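# Remove the curved support from beneath a block arch

## Task

Pull the curved wooden support (the centring) out from underneath the arch while the arch keeps standing and none of its blocks shifts from its place; any number of the four arms may be used.

## Robot and tools

Robots and cameras. Four identical i2rt Big YAM arms, arm1 to arm4. Each has six revolute joints, a two-finger gripper and a wrist camera (arm1_cam_wrist and so on). Three fixed room cameras: cam_back, cam_front, cam_top. Room images are 672x504. The hand reaches about 1.0 m from the joint-1 axis. A robot's base_link (foot) faces along its own +x. Feet in the scene frame, metres, all turned toward the centre: arm1 at (+0.650, -0.006, +0.794), facing -x; arm2 at (0.000, +0.656, +0.746), facing -y; arm3 at (-0.649, +0.006, +0.801), facing +x; arm4 at (-0.003, -0.653, +0.754), facing +y. The table surfaces are at z = +0.720.

Frames. One shared scene frame: origin on the floor, +z up, metres. Quaternions are written w, x, y, z. The hand point lies between the finger pads, roughly 1 cm short of the tips. The fingers point along the hand's +z, and they open and close along the hand's y. hand_target is the hand pose that the joint targets currently held would give. Under load the real hand may stop short of it. At long reach the printed hand position grows less exact.

Joints. All are absolute values, in radians except the gripper. The number after each range is the tolerance for counting it reached.
- joint1_rad: -2.879..2.879 (0.045). Yaw about the foot, positive counter-clockwise seen from above. At 0 the arm extends along the foot's +x.
- joint2_rad: 0..3.141 (0.14). Shoulder. At 0 the upper arm lies back, roughly level. Increasing it lifts the arm, then brings it forward.
- joint3_rad: 0..3.019 (0.09). Elbow. 0 is fully folded; larger opens it.
- joint4_rad: -1.692..1.57 (0.055). Hand pitch, positive tips the fingers up.
- joint5_rad: -1.57..1.57 (0.03). Sideways hand swing, positive toward the arm's right.
- joint6_rad: -2.094..2.094 (0.035). Hand roll, positive clockwise viewed from behind the hand.
- gripper_m: 0..0.093 (0.003). Fingertip gap in metres. Each finger pushes about 50 to 64 N, and some grippers are weaker or stronger.
Each joint moves at its own rate, so joint moves can sweep the hand along a curved path.

move. Its keys are arm1, arm2, arm3, arm4 and cameras. An arm you omit gets nothing new, though it may still be driving toward an older target. Each arm's object may contain:
- joints: a dictionary of absolute targets by joint name.
- min_time_s: 0.1 to 8 s, the shortest time any of that arm's joint motions may take. It goes with joints.
- target: seven numbers [x, y, z, qw, qx, qy, qz]. This is an absolute hand pose in the scene frame, in metres. The hand travels in a straight line from its current hand_target to it. When target is used, joints may hold only gripper_m, or the call is refused.
- speed: the path's top speed, 0.002 to 0.5 m/s, default 0.25. It is accepted only with target. Rotation is capped at twice this figure in rad/s.
All motions in one call start together. All hand paths in a call finish together, timed by the slowest one. A path lasts 0.5 to 10 s and is cut off at 10 s. No action runs past 15 s. At every step the commanded pose is kept within 100 mm and 20 degrees of the measured hand, and damped IK follows it, favouring position. Expect end errors of about a centimetre. Hands can lag, drift off the path, or overshoot speed, most of all near full stretch. Paths do not avoid objects or other arms. The cameras list takes camera names or ["all"]. An empty list returns no images. A move with no action returns the full state and all images. An unknown key or camera makes the call invalid. A value out of range gets it refused. A refusal, or a stop that blocks the call, cancels the later move, wait and finished_scene calls in the same reply.

Results. The line "move" gives each commanded robot as done, or its worst status. joint_status and hand_status use these words:
- done.
- off_target: the joint stopped short and may still push.
- time_out: the joint keeps a nearby target and keeps pushing. Send its reported position to relax it.
- not_followed: a safety check blocked it. The message "joint command not followed" or "pose unreachable" comes with it, and the robot may keep trying.
- limit_stop_at_motor_heat.
on_its_own lists motion you did not command; in it, "held at" gives the target, not the reading. A robot listed under "as last shown" was not commanded: its status lines read "not commanded" and its other lines are repeated from before. The "pictures" line gives the order of the images, which may lag the state slightly. Joint velocities are in rad/s (gripper m/s); "within noise" means the arm is still. Joint torques are in N m, signed toward larger joint values, with the arm's own weight included and an offset. Torques 3 and 4 wrap at ±28. Nothing in the state reports contact between robots.

Gripper. Closed on nothing it reads 0.000 to 0.003. Gripping a hard part at full force, it reads up to 0.005 below the part's width, or up to 0.002 above it. Aim about 0.005 under the width at first contact for a full-force grip. Open well above the reading to release.

wait: seconds 0 to 10 plus optional cameras. It commands nothing; the robots carry on as they were.
zoom_image: camera (one name) and region [x0, y0, x1, y1] in pixels, at most 504 by 504. It works only on a camera from the latest set of images.
finished_scene: scene = the current scene's integer. It ends the scene for good, so make no further calls after it in that reply. The arch must stay standing without help afterwards.

Cautions. The scene keeps running while you compose a reply, with arms holding their last command. Do not knock objects out of the work area or let anything fall far. Avoid drops, releasing moving parts, slams and hard pushes into fixed or heavy things. Two robots pressing hard together ends the scene. Closing a gripper on another arm's fingers counts as such a press. The self-collision check can act late and lets fingers, gripper housings and wrist cameras touch. Arms keep pushing after contact. Sustained pushing, stretched poses or holding loads heat motors: MOTOR HOT appears at 85 °C, and at 100 °C the arm goes limp for 30 to 60 s or more. Loose objects may occasionally get a small push from outside. Room cameras may sit up to about 2.3 degrees and 9 mm from their calibration. Wrist-camera poses follow from the joint readings.

Each tool is called by a JSON object that holds its "op" and its "data".

## Session

{"op": "move", "data": {}}

Scene clock: 0.00 s.
Joint torques (N m): no reading
Motor temperatures (°C): arm1=[38 34 37 30 33 32 34] | arm2=[37 32 31 34 36 30 31] | arm3=[30 39 35 33 32 33 37] | arm4=[33 33 32 36 36 28 38]
Heat: arm1: hottest joint1_rad 38 °C; arm2: hottest joint1_rad 37 °C; arm3: hottest joint2_rad 39 °C; arm4: hottest gripper 38 °C.
Joint velocities: within noise
arm1.joint_positions: joint1_rad=-0.338 joint2_rad=+0.579 joint3_rad=+1.357 joint4_rad=-1.551 joint5_rad=-0.092 joint6_rad=+0.681 gripper_m=+0.09396
arm1.joint_status: not commanded
arm1.hand: x=+0.4682 y=+0.0429 z=+1.2854 quat_wxyz=(+0.101, +0.807, -0.442, -0.380) (m; scene frame)
arm1.hand_target: x=+0.4697 y=+0.0423 z=+1.2939 quat_wxyz=(+0.102, +0.803, -0.439, -0.390) (m; scene frame)
arm1.hand_status: not commanded
arm2.joint_positions: joint1_rad=-0.491 joint2_rad=+0.571 joint3_rad=+1.396 joint4_rad=-1.145 joint5_rad=+0.158 joint6_rad=+0.378 gripper_m=+0.09396
arm2.joint_status: not commanded
arm2.hand: x=-0.1424 y=+0.4717 z=+1.3418 quat_wxyz=(-0.330, -0.780, -0.216, +0.486) (m; scene frame)
arm2.hand_target: x=-0.1404 y=+0.4751 z=+1.3501 quat_wxyz=(-0.336, -0.774, -0.213, +0.492) (m; scene frame)
arm2.hand_status: not commanded
arm3.joint_positions: joint1_rad=-0.617 joint2_rad=+0.648 joint3_rad=+1.424 joint4_rad=-1.441 joint5_rad=-0.053 joint6_rad=+0.679 gripper_m=+0.09396
arm3.joint_status: not commanded
arm3.hand: x=-0.4492 y=-0.1083 z=+1.3285 quat_wxyz=(-0.435, -0.518, -0.735, -0.041) (m; scene frame)
arm3.hand_target: x=-0.4509 y=-0.1071 z=+1.3401 quat_wxyz=(-0.447, -0.514, -0.731, -0.042) (m; scene frame)
arm3.hand_status: not commanded
arm4.joint_positions: joint1_rad=-0.377 joint2_rad=+0.615 joint3_rad=+1.493 joint4_rad=-1.274 joint5_rad=+0.157 joint6_rad=-0.616 gripper_m=+0.09396
arm4.joint_status: not commanded
arm4.hand: x=+0.0978 y=-0.4603 z=+1.3602 quat_wxyz=(-0.554, +0.623, -0.545, -0.090) (m; scene frame)
arm4.hand_target: x=+0.0963 y=-0.4637 z=+1.3683 quat_wxyz=(-0.562, +0.618, -0.542, -0.093) (m; scene frame)
arm4.hand_status: not commanded
pictures: arm1_cam_wrist, arm2_cam_wrist, arm3_cam_wrist, arm4_cam_wrist, cam_back, cam_front, cam_top

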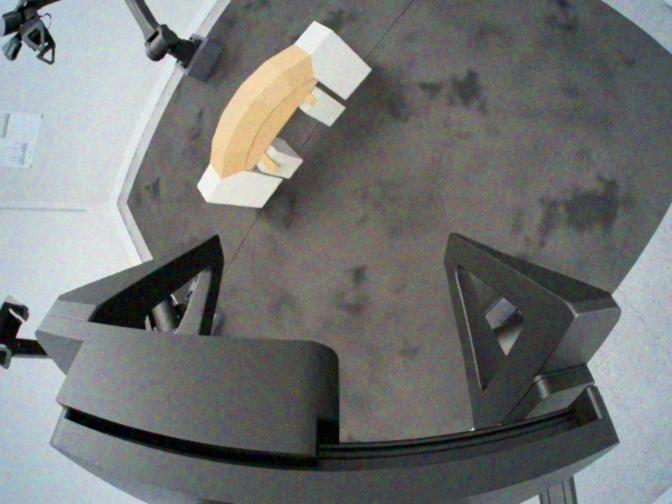

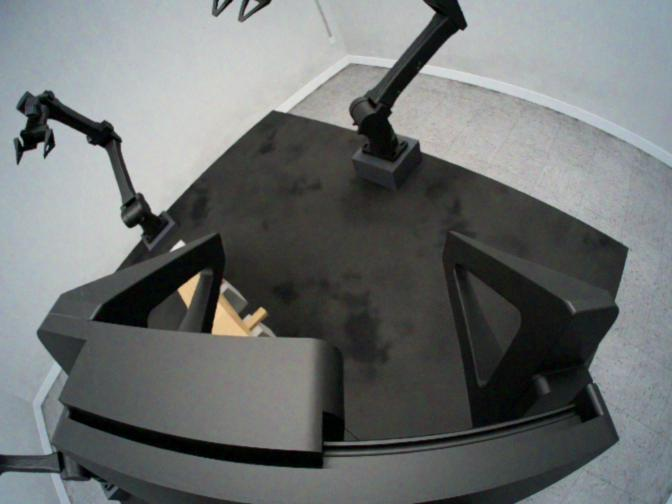

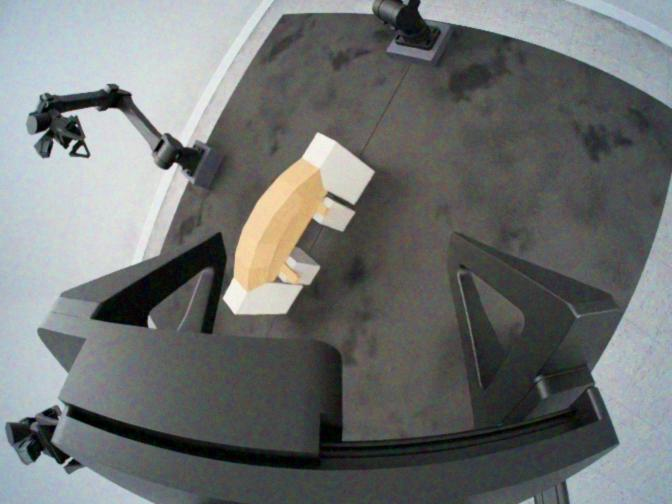

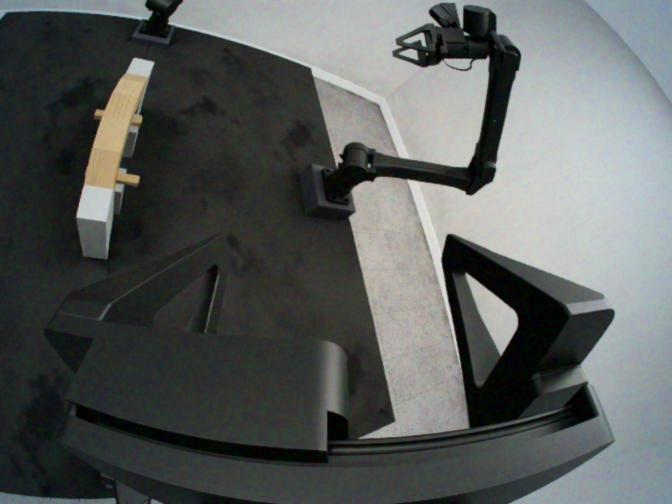

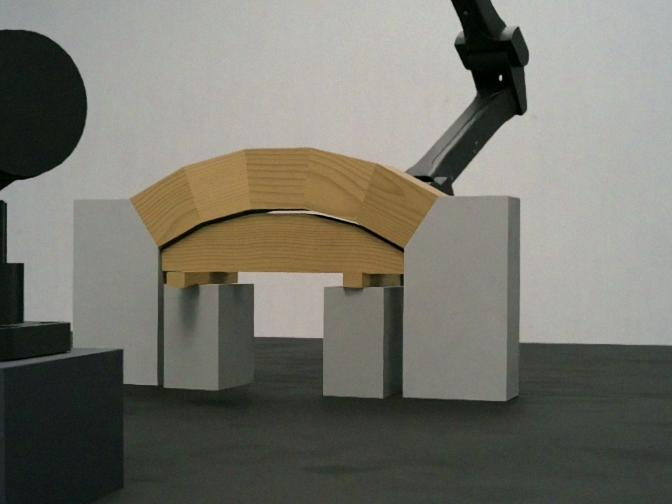

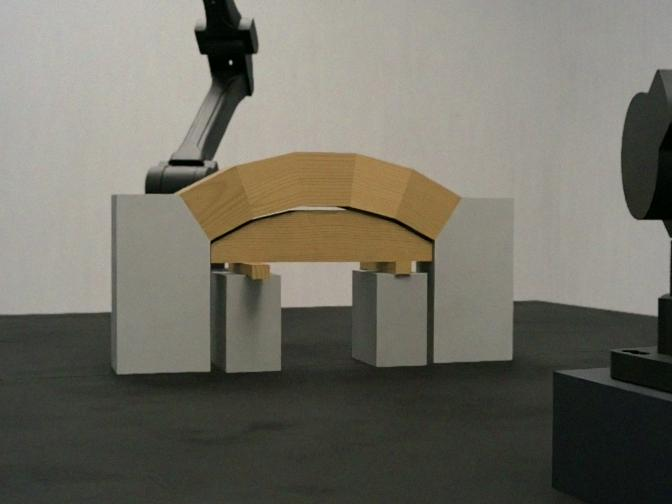

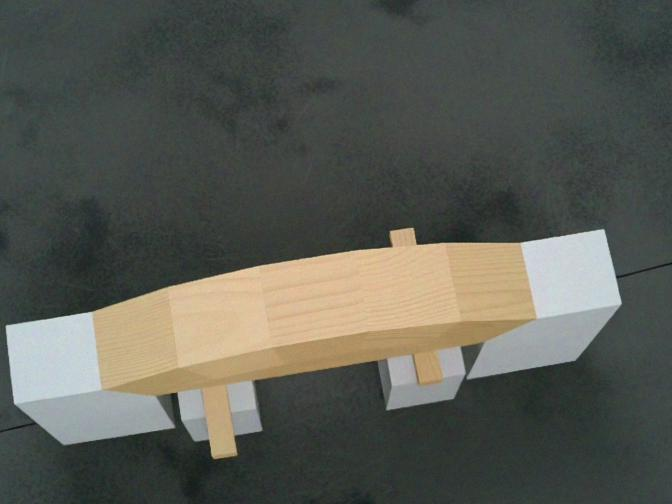

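{"op": "zoom_image", "data": {"camera": "cam_back", "region": [60, 130, 300, 310]}}

{"op": "zoom_image", "data": {"camera": "cam_back", "region": [280, 130, 520, 310]}}

{"op": "zoom_image", "data": {"camera": "cam_front", "region": [100, 140, 320, 305]}}

{"op": "zoom_image", "data": {"camera": "cam_front", "region": [300, 140, 520, 305]}}

{"op": "zoom_image", "data": {"camera": "cam_top", "region": [160, 220, 480, 460]}}

Scaled by 2.100 from the camera's 672x504 image, which has a finer 960x720 frame.

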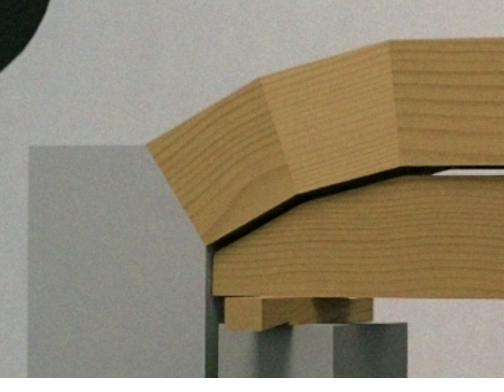

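Scaled by 2.100 from the camera's 672x504 image, which has a finer 960x720 frame.

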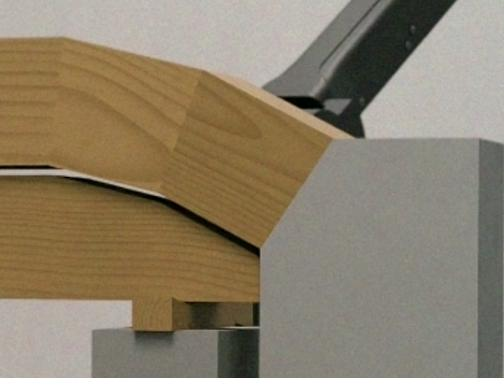

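Scaled by 2.291 from the camera's 672x504 image, which has a finer 960x720 frame.

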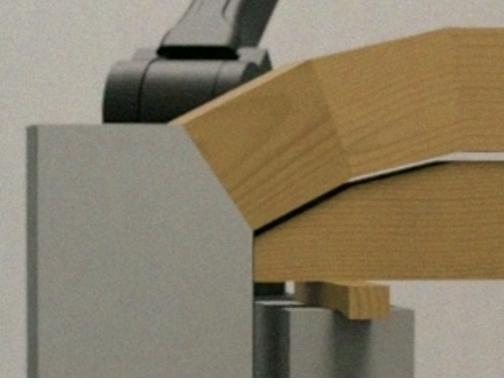

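Scaled by 2.291 from the camera's 672x504 image, which has a finer 960x720 frame.

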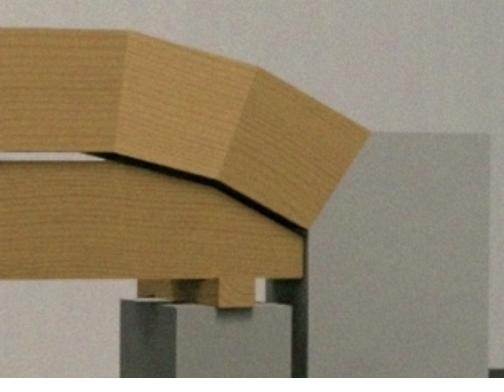

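Scaled by 1.575 from the camera's 672x504 image, which has a finer 960x720 frame.

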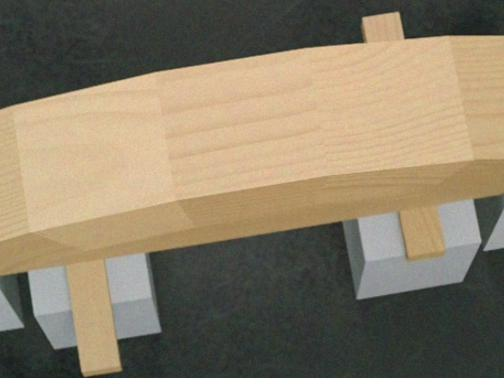

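{"op": "move", "data": {"arm3": {"target": [-0.30, 0.0, 0.92, 0.7071, 0, 0.7071, 0], "speed": 0.3}, "arm1": {"target": [0.24, 0.0, 0.92, 0, -0.7071, 0, 0.7071], "speed": 0.3}, "cameras": ["arm1_cam_wrist","arm3_cam_wrist","cam_top"]}}

Scene clock: 11.20 s.
Joint torques (N m): arm1=[-1.73 -4.48 1.98 3.56 -0.13 -0.21] | arm2=[1.32 3.84 9.54 2.43 0.1 -0.03] | arm3=[-1.03 -3.96 1.63 2.18 -0.03 -0.04] | arm4=[-0.91 4.66 8.29 2.33 0.04 0.08]
Motor temperatures (°C): arm1=[38 34 38 30 32 32 34] | arm2=[36 32 32 34 36 29 31] | arm3=[30 39 38 33 32 33 37] | arm4=[33 33 33 36 36 28 38]
Heat: arm1: hottest joint1_rad 38 °C; arm2: hottest joint1_rad 36 °C; arm3: hottest joint2_rad 39 °C; arm4: hottest gripper 38 °C.
move: arm1 done; arm3 done
Joint velocities: within noise
arm1.joint_positions: joint1_rad=+0.013 joint2_rad=+1.612 joint3_rad=+0.195 joint4_rad=+1.412 joint5_rad=-0.025 joint6_rad=+0.019 gripper_m=+0.09396
arm1.joint_status: not commanded
arm1.hand: x=+0.2390 y=-0.0060 z=+0.9230 quat_wxyz=(+0.008, +0.708, +0.001, -0.706) (m; scene frame)
arm1.hand_target: x=+0.2401 y=-0.0001 z=+0.9201 quat_wxyz=(+0.000, +0.707, +0.000, -0.707) (m; scene frame)
arm1.hand_status: done (0.007 m and 0.9 deg from the pose sent, 0.433 m and 65.9 deg at the start)
arm2, arm4: as last shown
arm3.joint_positions: joint1_rad=-0.062 joint2_rad=+1.582 joint3_rad=+0.031 joint4_rad=+1.535 joint5_rad=-0.031 joint6_rad=+0.016 gripper_m=+0.09396
arm3.joint_status: not commanded
arm3.hand: x=-0.2988 y=+0.0032 z=+0.9209 quat_wxyz=(-0.699, -0.001, -0.715, -0.006) (m; scene frame)
arm3.hand_target: x=-0.2999 y=+0.0001 z=+0.9206 quat_wxyz=(-0.700, +0.000, -0.714, +0.000) (m; scene frame)
arm3.hand_status: done (0.004 m and 1.5 deg from the pose sent, 0.448 m and 68.3 deg at the start; a joint's target at an end of its range on 21 of 110 steps)
pictures: arm1_cam_wrist, arm3_cam_wrist, cam_top
camera_calibration:
arm1_cam_wrist: T_world_to_cam=[[0.00146516, 0.999946, -0.0102629, 0.0139693], [0.582457, -0.00919564, -0.812809, 0.614095], [-0.81286, -0.00478679, -0.58244, 0.859629], [0, 0, 0, 1]] pos_world=[0.341053, -0.00420671, 0.999968]
arm3_cam_wrist: T_world_to_cam=[[0.0205425, -0.999674, -0.0151381, 0.0241137], [-0.627953, -0.00111887, -0.77825, 0.53094], [0.77798, 0.0254932, -0.627772, 0.93825], [0, 0, 0, 1]] pos_world=[-0.39703, 0.000780883, 1.00258]

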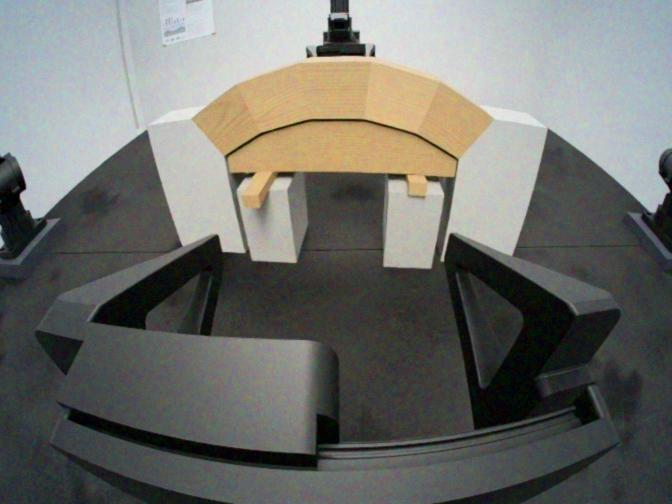

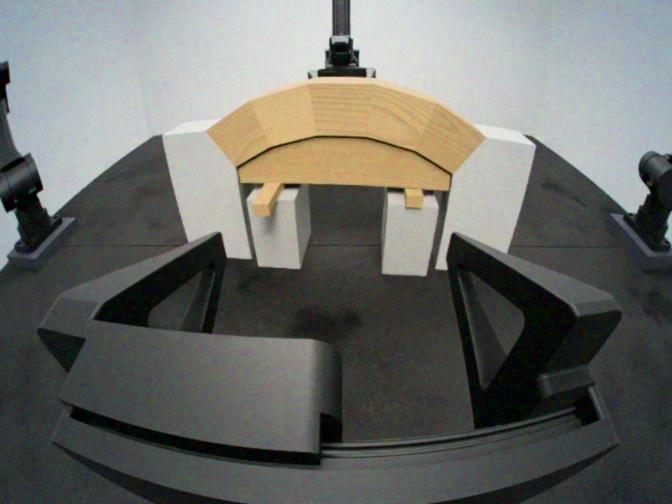

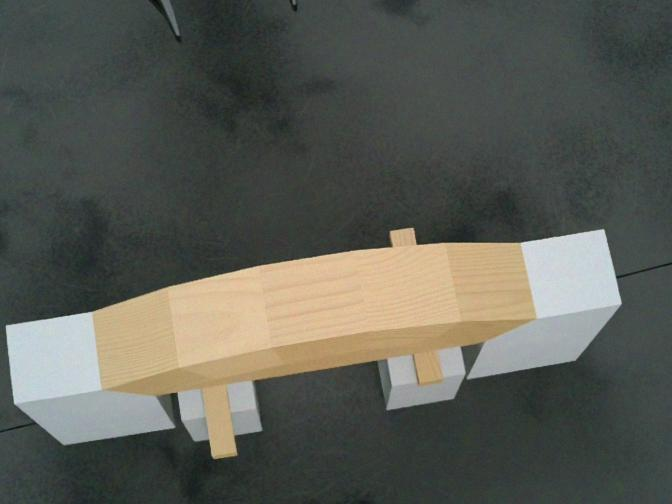

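{"op": "move", "data": {"arm1": {"target": [0.085, 0.002, 0.88, 0.0265, -0.7066, 0.0265, 0.7066], "speed": 0.2}, "arm3": {"target": [-0.18, 0.0, 0.87, 0.7066, 0.0265, 0.7066, -0.0265], "speed": 0.2}, "cameras": ["arm1_cam_wrist","arm3_cam_wrist","cam_back","cam_front","cam_top"]}}

Scene clock: 14.80 s.
Joint torques (N m): arm1=[0.67 -10.17 4.7 1.65 0.12 -0.21] | arm2=[1.38 3.9 9.52 2.44 0.11 -0.01] | arm3=[0.62 -8.88 2.99 2.22 0.26 0] | arm4=[-1.03 4.6 8.28 2.15 0.04 0.07]
Motor temperatures (°C): arm1=[38 34 38 30 32 32 34] | arm2=[36 32 33 34 35 29 30] | arm3=[30 39 38 33 32 33 37] | arm4=[33 33 33 36 36 28 38]
Heat: arm1: hottest joint1_rad 38 °C; arm2: hottest joint1_rad 36 °C; arm3: hottest joint2_rad 39 °C; arm4: hottest gripper 38 °C.
move: arm1 off_target; arm3 off_target
Joint velocities: within noise
arm1.joint_positions: joint1_rad=+0.023 joint2_rad=+1.928 joint3_rad=+0.597 joint4_rad=+1.344 joint5_rad=+0.084 joint6_rad=+0.019 gripper_m=+0.09396
arm1.joint_status: not commanded
arm1.hand: x=+0.0947 y=+0.0091 z=+0.8903 quat_wxyz=(-0.026, +0.700, -0.034, -0.713) (m; scene frame)
arm1.hand_target: x=+0.0857 y=+0.0019 z=+0.8802 quat_wxyz=(-0.026, +0.707, -0.026, -0.707) (m; scene frame)
arm1.hand_status: off_target (0.016 m and 1.4 deg from the pose sent, 0.160 m and 5.0 deg at the start)
arm2, arm4: as last shown
arm3.joint_positions: joint1_rad=-0.024 joint2_rad=+1.922 joint3_rad=+0.352 joint4_rad=+1.537 joint5_rad=+0.097 joint6_rad=+0.016 gripper_m=+0.09396
arm3.joint_status: not commanded
arm3.hand: x=-0.1849 y=-0.0042 z=+0.8701 quat_wxyz=(-0.692, -0.032, -0.720, +0.027) (m; scene frame)
arm3.hand_target: x=-0.1799 y=+0.0001 z=+0.8704 quat_wxyz=(-0.698, -0.027, -0.715, +0.026) (m; scene frame)
arm3.hand_status: off_target (0.006 m and 2.3 deg from the pose sent, 0.129 m and 4.9 deg at the start; a joint's target at an end of its range on 44 of 45 steps)
pictures: arm1_cam_wrist, arm3_cam_wrist, cam_back, cam_front, cam_top
camera_calibration:
arm1_cam_wrist: T_world_to_cam=[[0.098963, 0.99502, -0.011929, -0.00900245], [0.562709, -0.0658452, -0.824028, 0.684067], [-0.82071, 0.0748358, -0.566423, 0.70907], [0, 0, 0, 1]] pos_world=[0.197901, 0.000936318, 0.965217]
arm3_cam_wrist: T_world_to_cam=[[-0.0688759, -0.997564, -0.0110422, -0.00642896], [-0.638129, 0.0525616, -0.768133, 0.552455], [0.766842, -0.0458596, -0.640195, 0.826471], [0, 0, 0, 1]] pos_world=[-0.281678, 0.00245037, 0.95339]

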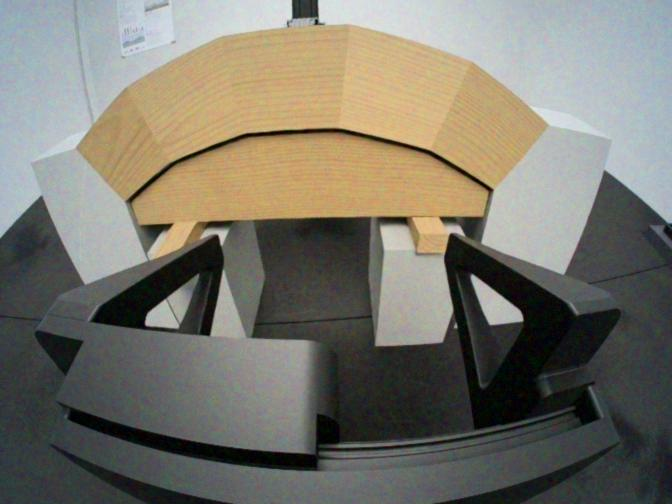

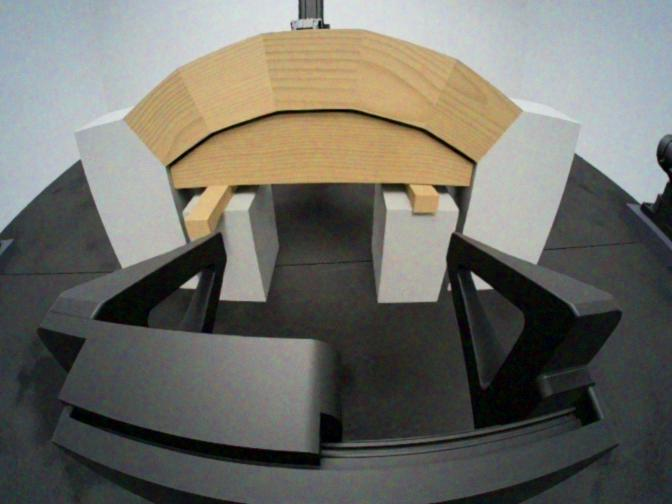

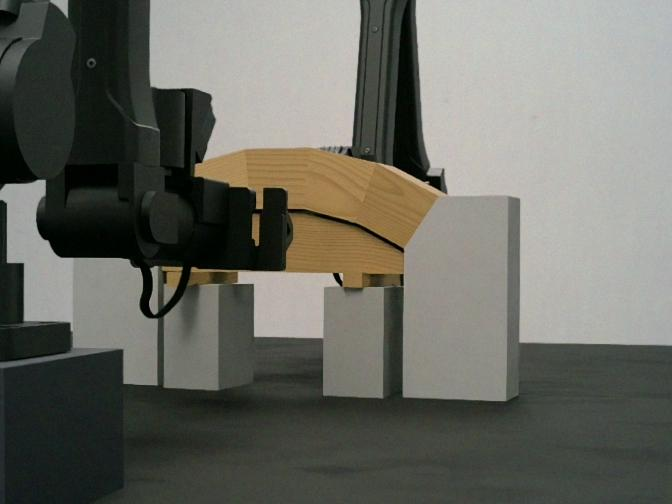

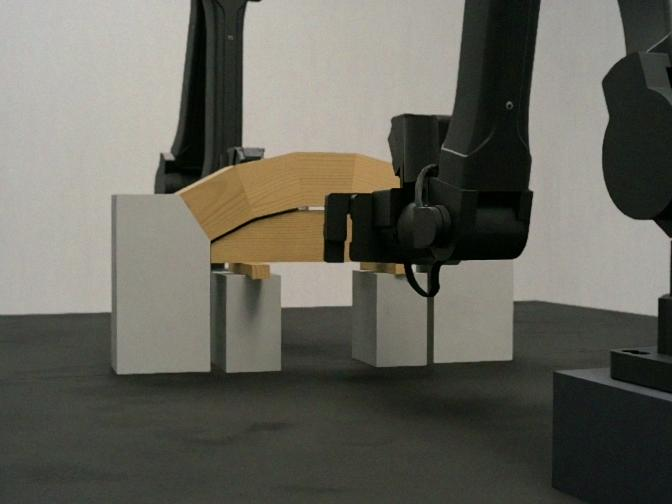

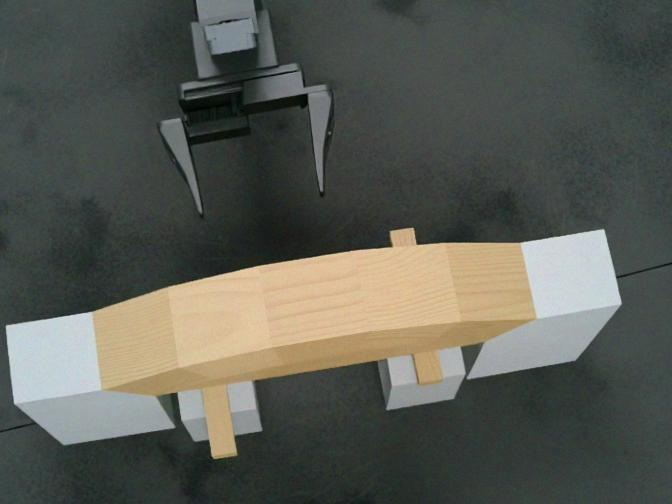

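{"op": "zoom_image", "data": {"camera": "cam_front", "region": [290, 140, 450, 300]}}

{"op": "zoom_image", "data": {"camera": "arm1_cam_wrist", "region": [130, 100, 500, 380]}}

Scaled by 3.150 from the camera's 672x504 image, which has a finer 960x720 frame.

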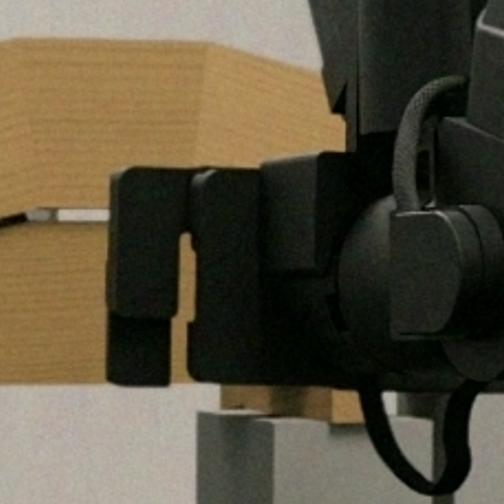

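Scaled by 1.362 from the camera's 672x504 image, which has a finer 960x720 frame.

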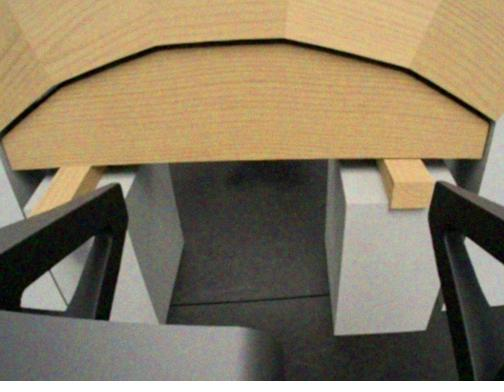

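{"op": "zoom_image", "data": {"camera": "cam_top", "region": [140, 0, 360, 220]}}

{"op": "zoom_image", "data": {"camera": "cam_back", "region": [40, 140, 300, 330]}}

Scaled by 2.291 from the camera's 672x504 image, which has a finer 960x720 frame.

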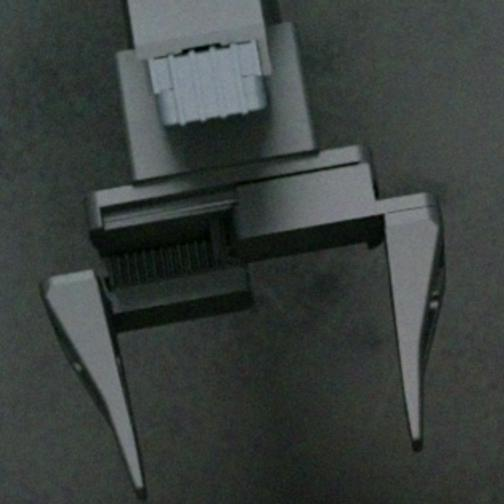

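Scaled by 1.938 from the camera's 672x504 image, which has a finer 960x720 frame.

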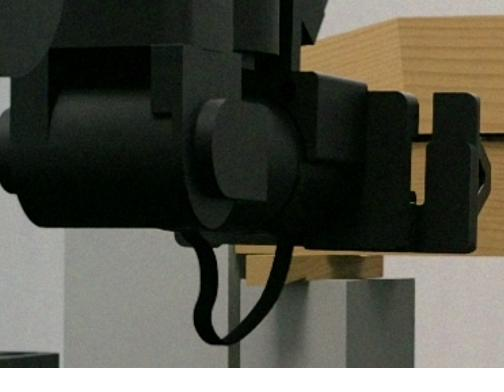

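{"op": "move", "data": {"arm1": {"target": [0.035, -0.018, 0.872, 0.0265, -0.7066, 0.0265, 0.7066], "speed": 0.08}, "cameras": ["arm1_cam_wrist","cam_front","cam_top"]}}

Scene clock: 18.53 s.
Joint torques (N m): arm1=[0.62 -11.69 5.56 1.84 0.11 -0.21] | arm2=[1.14 3.72 9.51 2.44 0.1 -0.02] | arm3=[0.44 -8.94 2.97 2.24 0.27 0.01] | arm4=[-1.32 4.54 8.31 2.29 0.05 0.09]
Motor temperatures (°C): arm1=[38 34 38 30 32 32 34] | arm2=[36 32 33 34 35 29 30] | arm3=[30 39 38 33 32 33 37] | arm4=[33 33 33 36 36 28 38]
Heat: arm1: hottest joint1_rad 38 °C; arm2: hottest joint1_rad 36 °C; arm3: hottest joint2_rad 39 °C; arm4: hottest gripper 38 °C.
move: arm1 off_target
Joint velocities: within noise
arm1.joint_positions: joint1_rad=+0.067 joint2_rad=+1.998 joint3_rad=+0.741 joint4_rad=+1.269 joint5_rad=+0.127 joint6_rad=+0.019 gripper_m=+0.09396
arm1.joint_status: not commanded
arm1.hand: x=+0.0454 y=-0.0094 z=+0.8833 quat_wxyz=(-0.026, +0.700, -0.034, -0.712) (m; scene frame)
arm1.hand_target: x=+0.0360 y=-0.0180 z=+0.8721 quat_wxyz=(-0.026, +0.707, -0.026, -0.707) (m; scene frame)
arm1.hand_status: off_target (0.018 m and 1.3 deg from the pose sent, 0.068 m and 1.3 deg at the start)
arm2, arm3, arm4: as last shown
pictures: arm1_cam_wrist, cam_front, cam_top
camera_calibration:
arm1_cam_wrist: T_world_to_cam=[[0.0993164, 0.99498, -0.0122993, 0.0146138], [0.563663, -0.0664408, -0.823329, 0.704135], [-0.820013, 0.0748374, -0.567432, 0.666875], [0, 0, 0, 1]] pos_world=[0.1485, -0.0176643, 0.95832]

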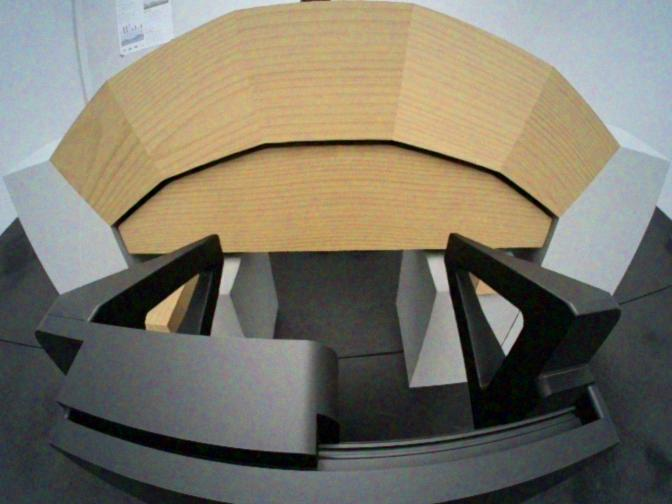

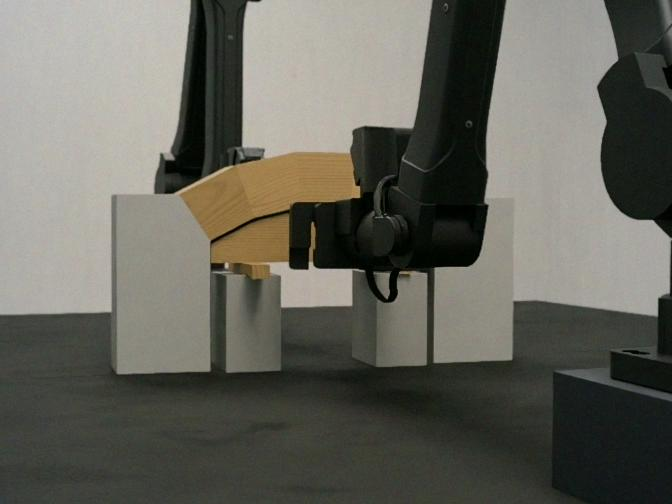

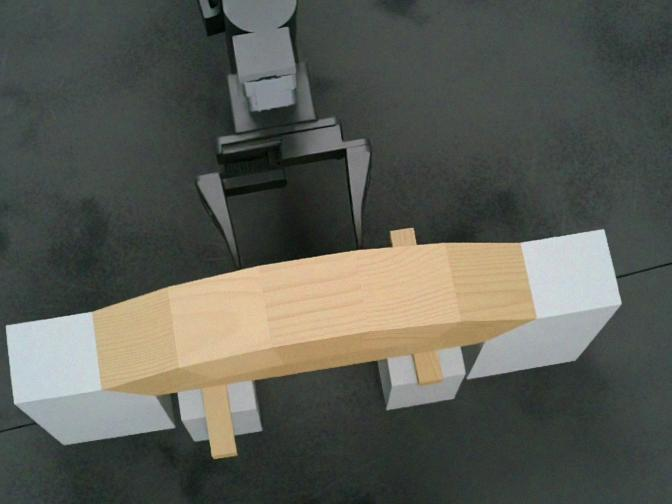

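{"op": "move", "data": {"arm1": {"target": [0.033, -0.018, 0.884, 0.0265, -0.7066, 0.0265, 0.7066], "speed": 0.08}}}

{"op": "move", "data": {"arm1": {"target": [0.005, -0.016, 0.882, 0.0265, -0.7066, 0.0265, 0.7066], "speed": 0.04}, "cameras": ["arm1_cam_wrist","arm3_cam_wrist","cam_front","cam_top"]}}

Scene clock: 20.67 s.
Joint torques (N m): arm1=[0.67 -14.45 5.6 1.65 0.11 -0.21] | arm2=[1.2 3.84 9.48 2.47 0.11 -0.02] | arm3=[0.62 -8.76 3.02 2.22 0.26 -0.01] | arm4=[-1.14 4.78 8.23 2.28 0.07 0.08]
Motor temperatures (°C): arm1=[38 34 38 30 32 32 34] | arm2=[36 32 33 34 35 29 30] | arm3=[30 39 38 33 32 33 37] | arm4=[33 33 33 36 35 28 38]
Heat: arm1: hottest joint1_rad 38 °C; arm2: hottest joint1_rad 36 °C; arm3: hottest joint2_rad 39 °C; arm4: hottest gripper 38 °C.
move: arm1 off_target
Joint velocities: within noise
arm1.joint_positions: joint1_rad=+0.067 joint2_rad=+1.998 joint3_rad=+0.741 joint4_rad=+1.233 joint5_rad=+0.127 joint6_rad=+0.019 gripper_m=+0.09396
arm1.joint_status: not commanded
arm1.hand: x=+0.0452 y=-0.0094 z=+0.8746 quat_wxyz=(-0.027, +0.713, -0.034, -0.700) (m; scene frame)
arm1.hand_target: x=+0.0336 y=-0.0181 z=+0.8844 quat_wxyz=(-0.026, +0.706, -0.027, -0.707) (m; scene frame)
arm1.hand_status: off_target (0.018 m and 1.3 deg from the pose sent, 0.015 m and 1.3 deg at the start)
arm2, arm3, arm4: as last shown
pictures: none

Scene clock: 21.93 s.
Joint torques (N m): arm1=[0.15 -12.57 6.19 1.74 -0.12 -0.22] | arm2=[1.44 3.72 9.48 2.47 0.08 -0.01] | arm3=[0.73 -8.82 2.96 2.22 0.27 0] | arm4=[-1.03 4.48 8.29 2.26 0.06 0.11]
Motor temperatures (°C): arm1=[38 34 38 30 32 31 33] | arm2=[36 32 33 34 35 29 30] | arm3=[30 39 38 33 32 32 37] | arm4=[33 33 33 36 35 28 38]
Heat: arm1: hottest joint1_rad 38 °C; arm2: hottest joint1_rad 36 °C; arm3: hottest joint2_rad 39 °C; arm4: hottest gripper 38 °C.
move: arm1 off_target
Joint velocities: within noise
arm1.joint_positions: joint1_rad=+0.067 joint2_rad=+2.001 joint3_rad=+0.822 joint4_rad=+1.188 joint5_rad=+0.126 joint6_rad=+0.019 gripper_m=+0.09396
arm1.joint_status: not commanded
arm1.hand: x=+0.0164 y=-0.0110 z=+0.8924 quat_wxyz=(-0.026, +0.701, -0.034, -0.712) (m; scene frame)
arm1.hand_target: x=+0.0059 y=-0.0160 z=+0.8819 quat_wxyz=(-0.026, +0.707, -0.026, -0.706) (m; scene frame)
arm1.hand_status: off_target (0.016 m and 1.2 deg from the pose sent, 0.041 m and 1.3 deg at the start)
arm2, arm3, arm4: as last shown
pictures: arm1_cam_wrist, arm3_cam_wrist, cam_front, cam_top
camera_calibration:
arm1_cam_wrist: T_world_to_cam=[[0.0978501, 0.995129, -0.0120232, 0.0189194], [0.56566, -0.0655526, -0.822029, 0.72671], [-0.818813, 0.0736346, -0.569318, 0.650114], [0, 0, 0, 1]] pos_world=[0.1194, -0.0190604, 0.967726]
arm3_cam_wrist: T_world_to_cam=[[-0.0688759, -0.997564, -0.0110422, -0.00642896], [-0.638129, 0.0525616, -0.768133, 0.552455], [0.766842, -0.0458596, -0.640195, 0.826471], [0, 0, 0, 1]] pos_world=[-0.281678, 0.00245037, 0.95339]

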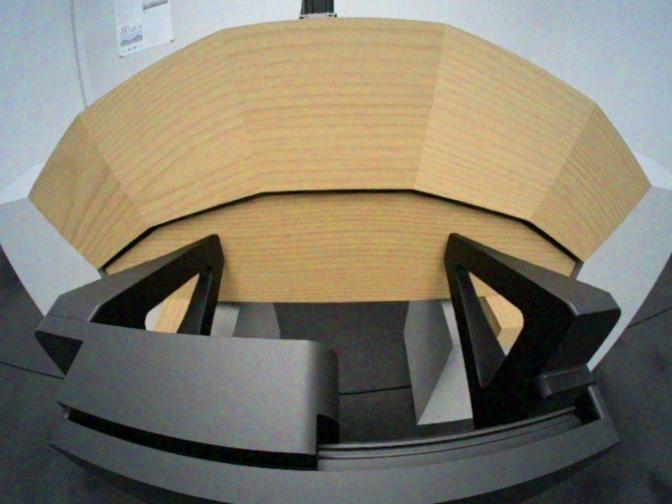

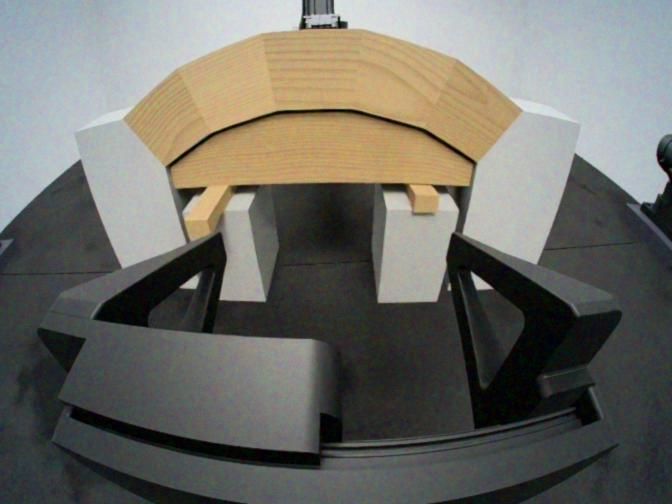

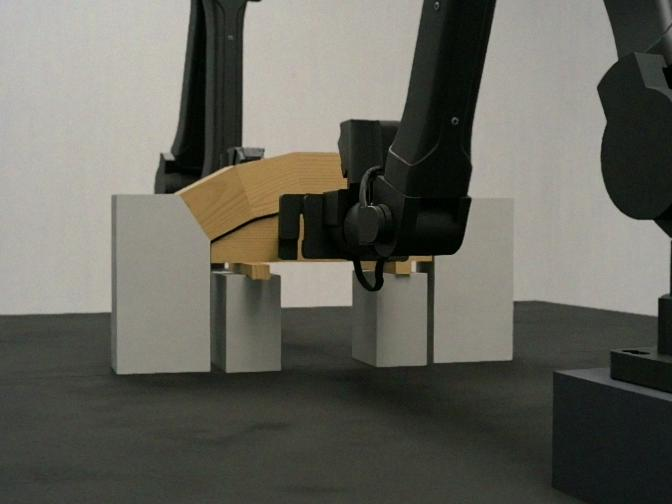

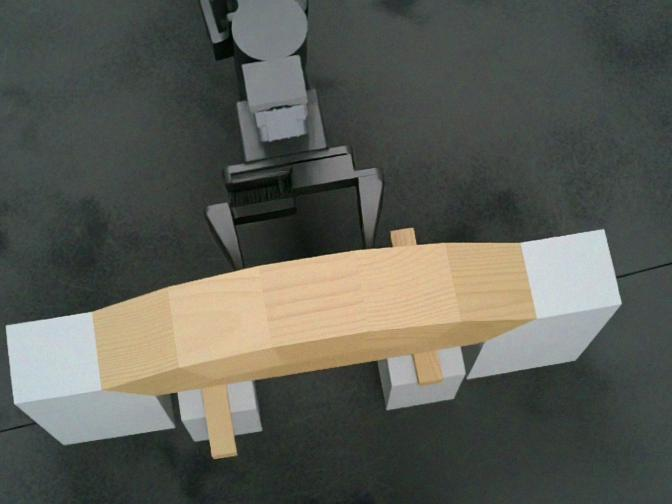

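{"op": "move", "data": {"arm1": {"target": [-0.015, -0.0145, 0.882, 0.0265, -0.7066, 0.0265, 0.7066], "speed": 0.04}, "cameras": ["arm1_cam_wrist","arm3_cam_wrist","cam_back","cam_top"]}}

Scene clock: 23.13 s.
Joint torques (N m): arm1=[-0.26 -13.04 6.97 1.62 -0.12 -0.21] | arm2=[0.91 3.78 9.52 2.45 0.11 -0.02] | arm3=[0.56 -8.82 2.95 2.22 0.27 0] | arm4=[-0.91 4.66 8.21 2.28 0.02 0.07]
Motor temperatures (°C): arm1=[37 34 38 30 32 31 33] | arm2=[36 32 33 34 35 29 30] | arm3=[30 39 38 33 32 32 37] | arm4=[33 33 34 36 35 28 38]
Heat: arm1: hottest joint3_rad 38 °C; arm2: hottest joint1_rad 36 °C; arm3: hottest joint2_rad 39 °C; arm4: hottest gripper 38 °C.
move: arm1 off_target
Joint velocities: within noise
arm1.joint_positions: joint1_rad=+0.067 joint2_rad=+2.022 joint3_rad=+0.874 joint4_rad=+1.154 joint5_rad=+0.121 joint6_rad=+0.019 gripper_m=+0.09396
arm1.joint_status: not commanded
arm1.hand: x=-0.0012 y=-0.0126 z=+0.8916 quat_wxyz=(-0.024, +0.703, -0.032, -0.711) (m; scene frame)
arm1.hand_target: x=-0.0140 y=-0.0145 z=+0.8821 quat_wxyz=(-0.026, +0.707, -0.027, -0.707) (m; scene frame)
arm1.hand_status: off_target (0.017 m and 0.9 deg from the pose sent, 0.033 m and 1.2 deg at the start)
arm2, arm3, arm4: as last shown
pictures: arm1_cam_wrist, arm3_cam_wrist, cam_back, cam_top
camera_calibration:
arm1_cam_wrist: T_world_to_cam=[[0.0929788, 0.995602, -0.0114594, 0.0217055], [0.568817, -0.0625607, -0.820081, 0.734214], [-0.817191, 0.0697319, -0.572132, 0.637738], [0, 0, 0, 1]] pos_world=[0.101502, -0.0201477, 0.967235]
arm3_cam_wrist: T_world_to_cam=[[-0.0688759, -0.997564, -0.0110422, -0.00642896], [-0.638129, 0.0525616, -0.768133, 0.552455], [0.766842, -0.0458596, -0.640195, 0.826471], [0, 0, 0, 1]] pos_world=[-0.281678, 0.00245037, 0.95339]

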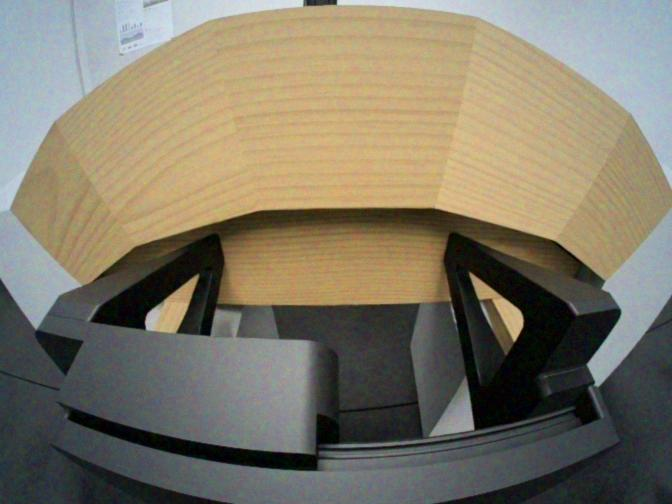

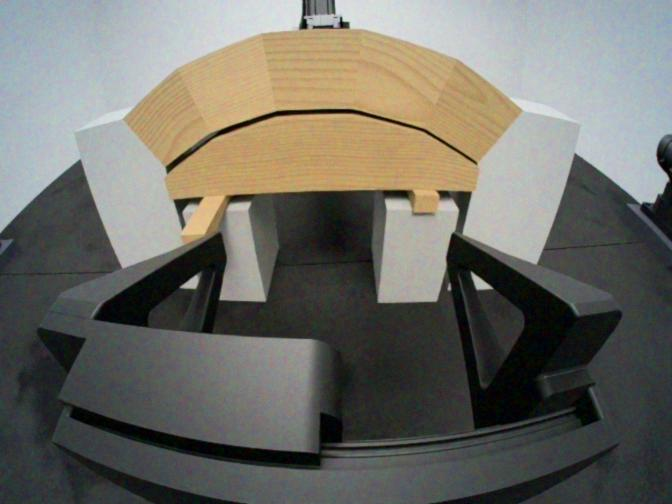

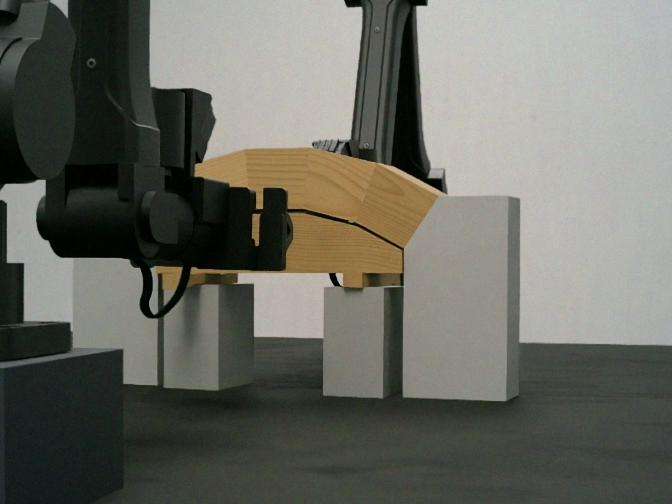

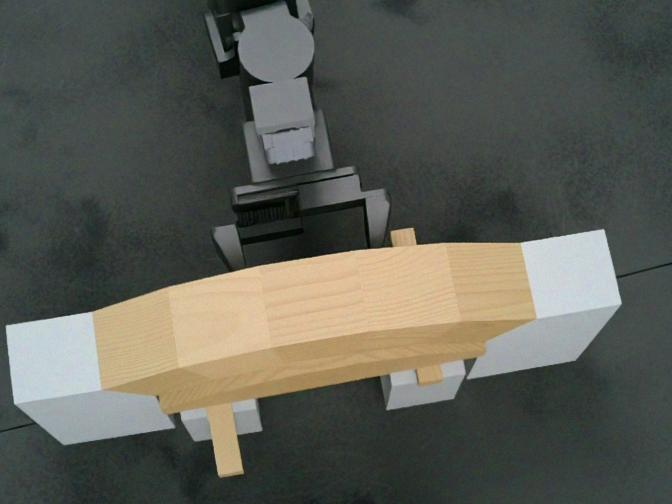

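{"op": "move", "data": {"arm1": {"target": [-0.045, -0.0125, 0.882, 0.0265, -0.7066, 0.0265, 0.7066], "speed": 0.04}, "cameras": ["arm1_cam_wrist","arm3_cam_wrist","cam_back","cam_front","cam_top"]}}

Scene clock: 24.63 s.
Joint torques (N m): arm1=[-0.79 -14.62 7.71 1.7 -0.12 -0.16] | arm2=[1.14 3.78 9.51 2.47 0.09 0] | arm3=[0.56 -8.88 2.97 2.21 0.28 0] | arm4=[-0.73 4.72 8.27 2.29 0.07 0.07]
Motor temperatures (°C): arm1=[37 34 38 30 32 31 33] | arm2=[36 32 33 34 35 29 30] | arm3=[30 39 37 33 32 32 37] | arm4=[33 33 34 36 35 28 38]
Heat: arm1: hottest joint3_rad 38 °C; arm2: hottest joint1_rad 36 °C; arm3: hottest joint2_rad 39 °C; arm4: hottest gripper 38 °C.
move: arm1 off_target
Joint velocities: within noise
arm1.joint_positions: joint1_rad=+0.067 joint2_rad=+2.065 joint3_rad=+0.958 joint4_rad=+1.096 joint5_rad=+0.114 joint6_rad=+0.015 gripper_m=+0.09396
arm1.joint_status: not commanded
arm1.hand: x=-0.0286 y=-0.0147 z=+0.8841 quat_wxyz=(-0.024, +0.709, -0.028, -0.704) (m; scene frame)
arm1.hand_target: x=-0.0439 y=-0.0125 z=+0.8822 quat_wxyz=(-0.027, +0.707, -0.026, -0.707) (m; scene frame)
arm1.hand_status: off_target (0.017 m and 0.5 deg from the pose sent, 0.045 m and 0.9 deg at the start)
arm2, arm3, arm4: as last shown
pictures: arm1_cam_wrist, arm3_cam_wrist, cam_back, cam_front, cam_top
camera_calibration:
arm1_cam_wrist: T_world_to_cam=[[0.0868522, 0.996207, -0.00541055, 0.0208211], [0.58349, -0.0552708, -0.810238, 0.735272], [-0.807463, 0.0672139, -0.586076, 0.623842], [0, 0, 0, 1]] pos_world=[0.072897, -0.0220338, 0.961477]
arm3_cam_wrist: T_world_to_cam=[[-0.0688759, -0.997564, -0.0110422, -0.00642896], [-0.638129, 0.0525616, -0.768133, 0.552455], [0.766842, -0.0458596, -0.640195, 0.826471], [0, 0, 0, 1]] pos_world=[-0.281678, 0.00245037, 0.95339]

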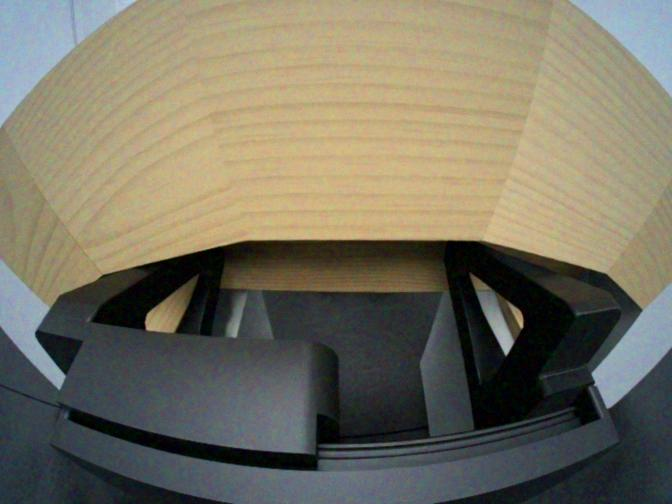

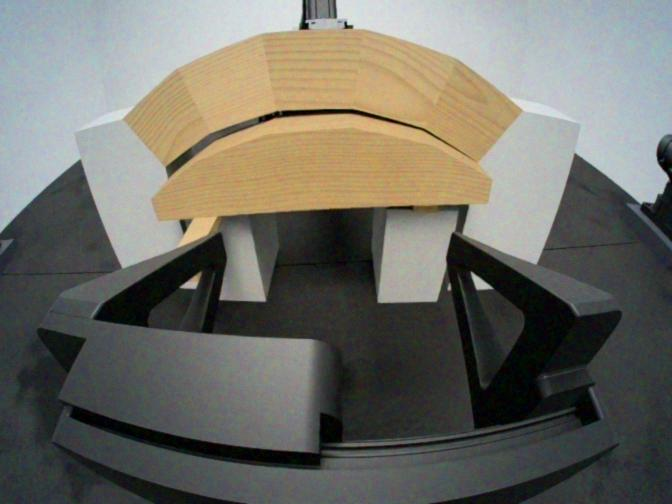

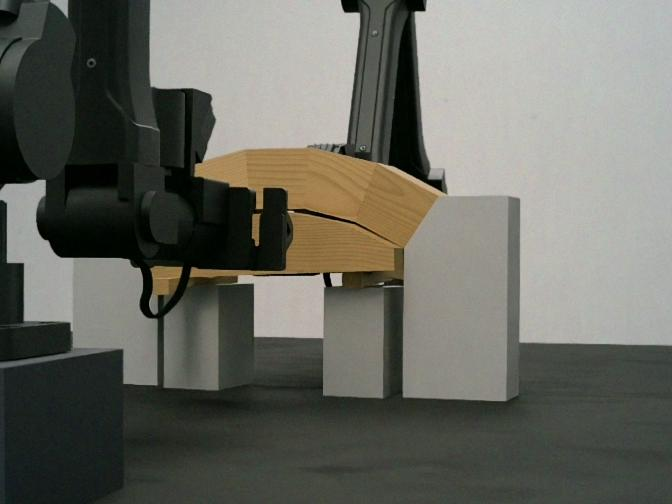

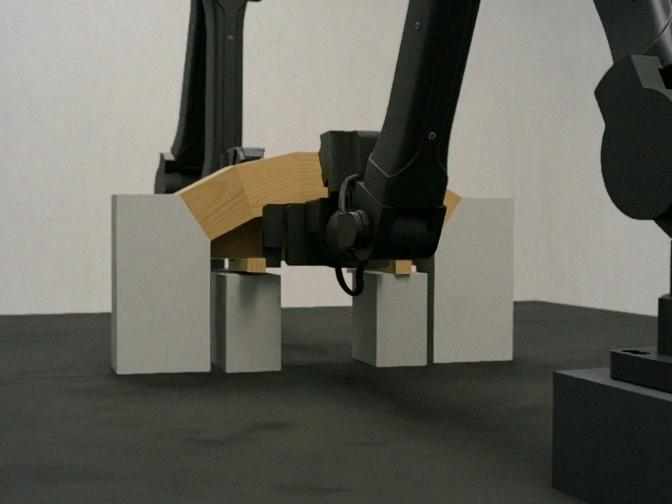

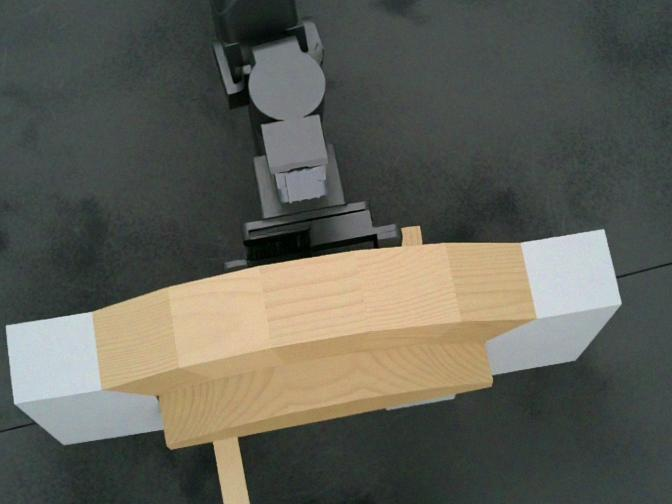

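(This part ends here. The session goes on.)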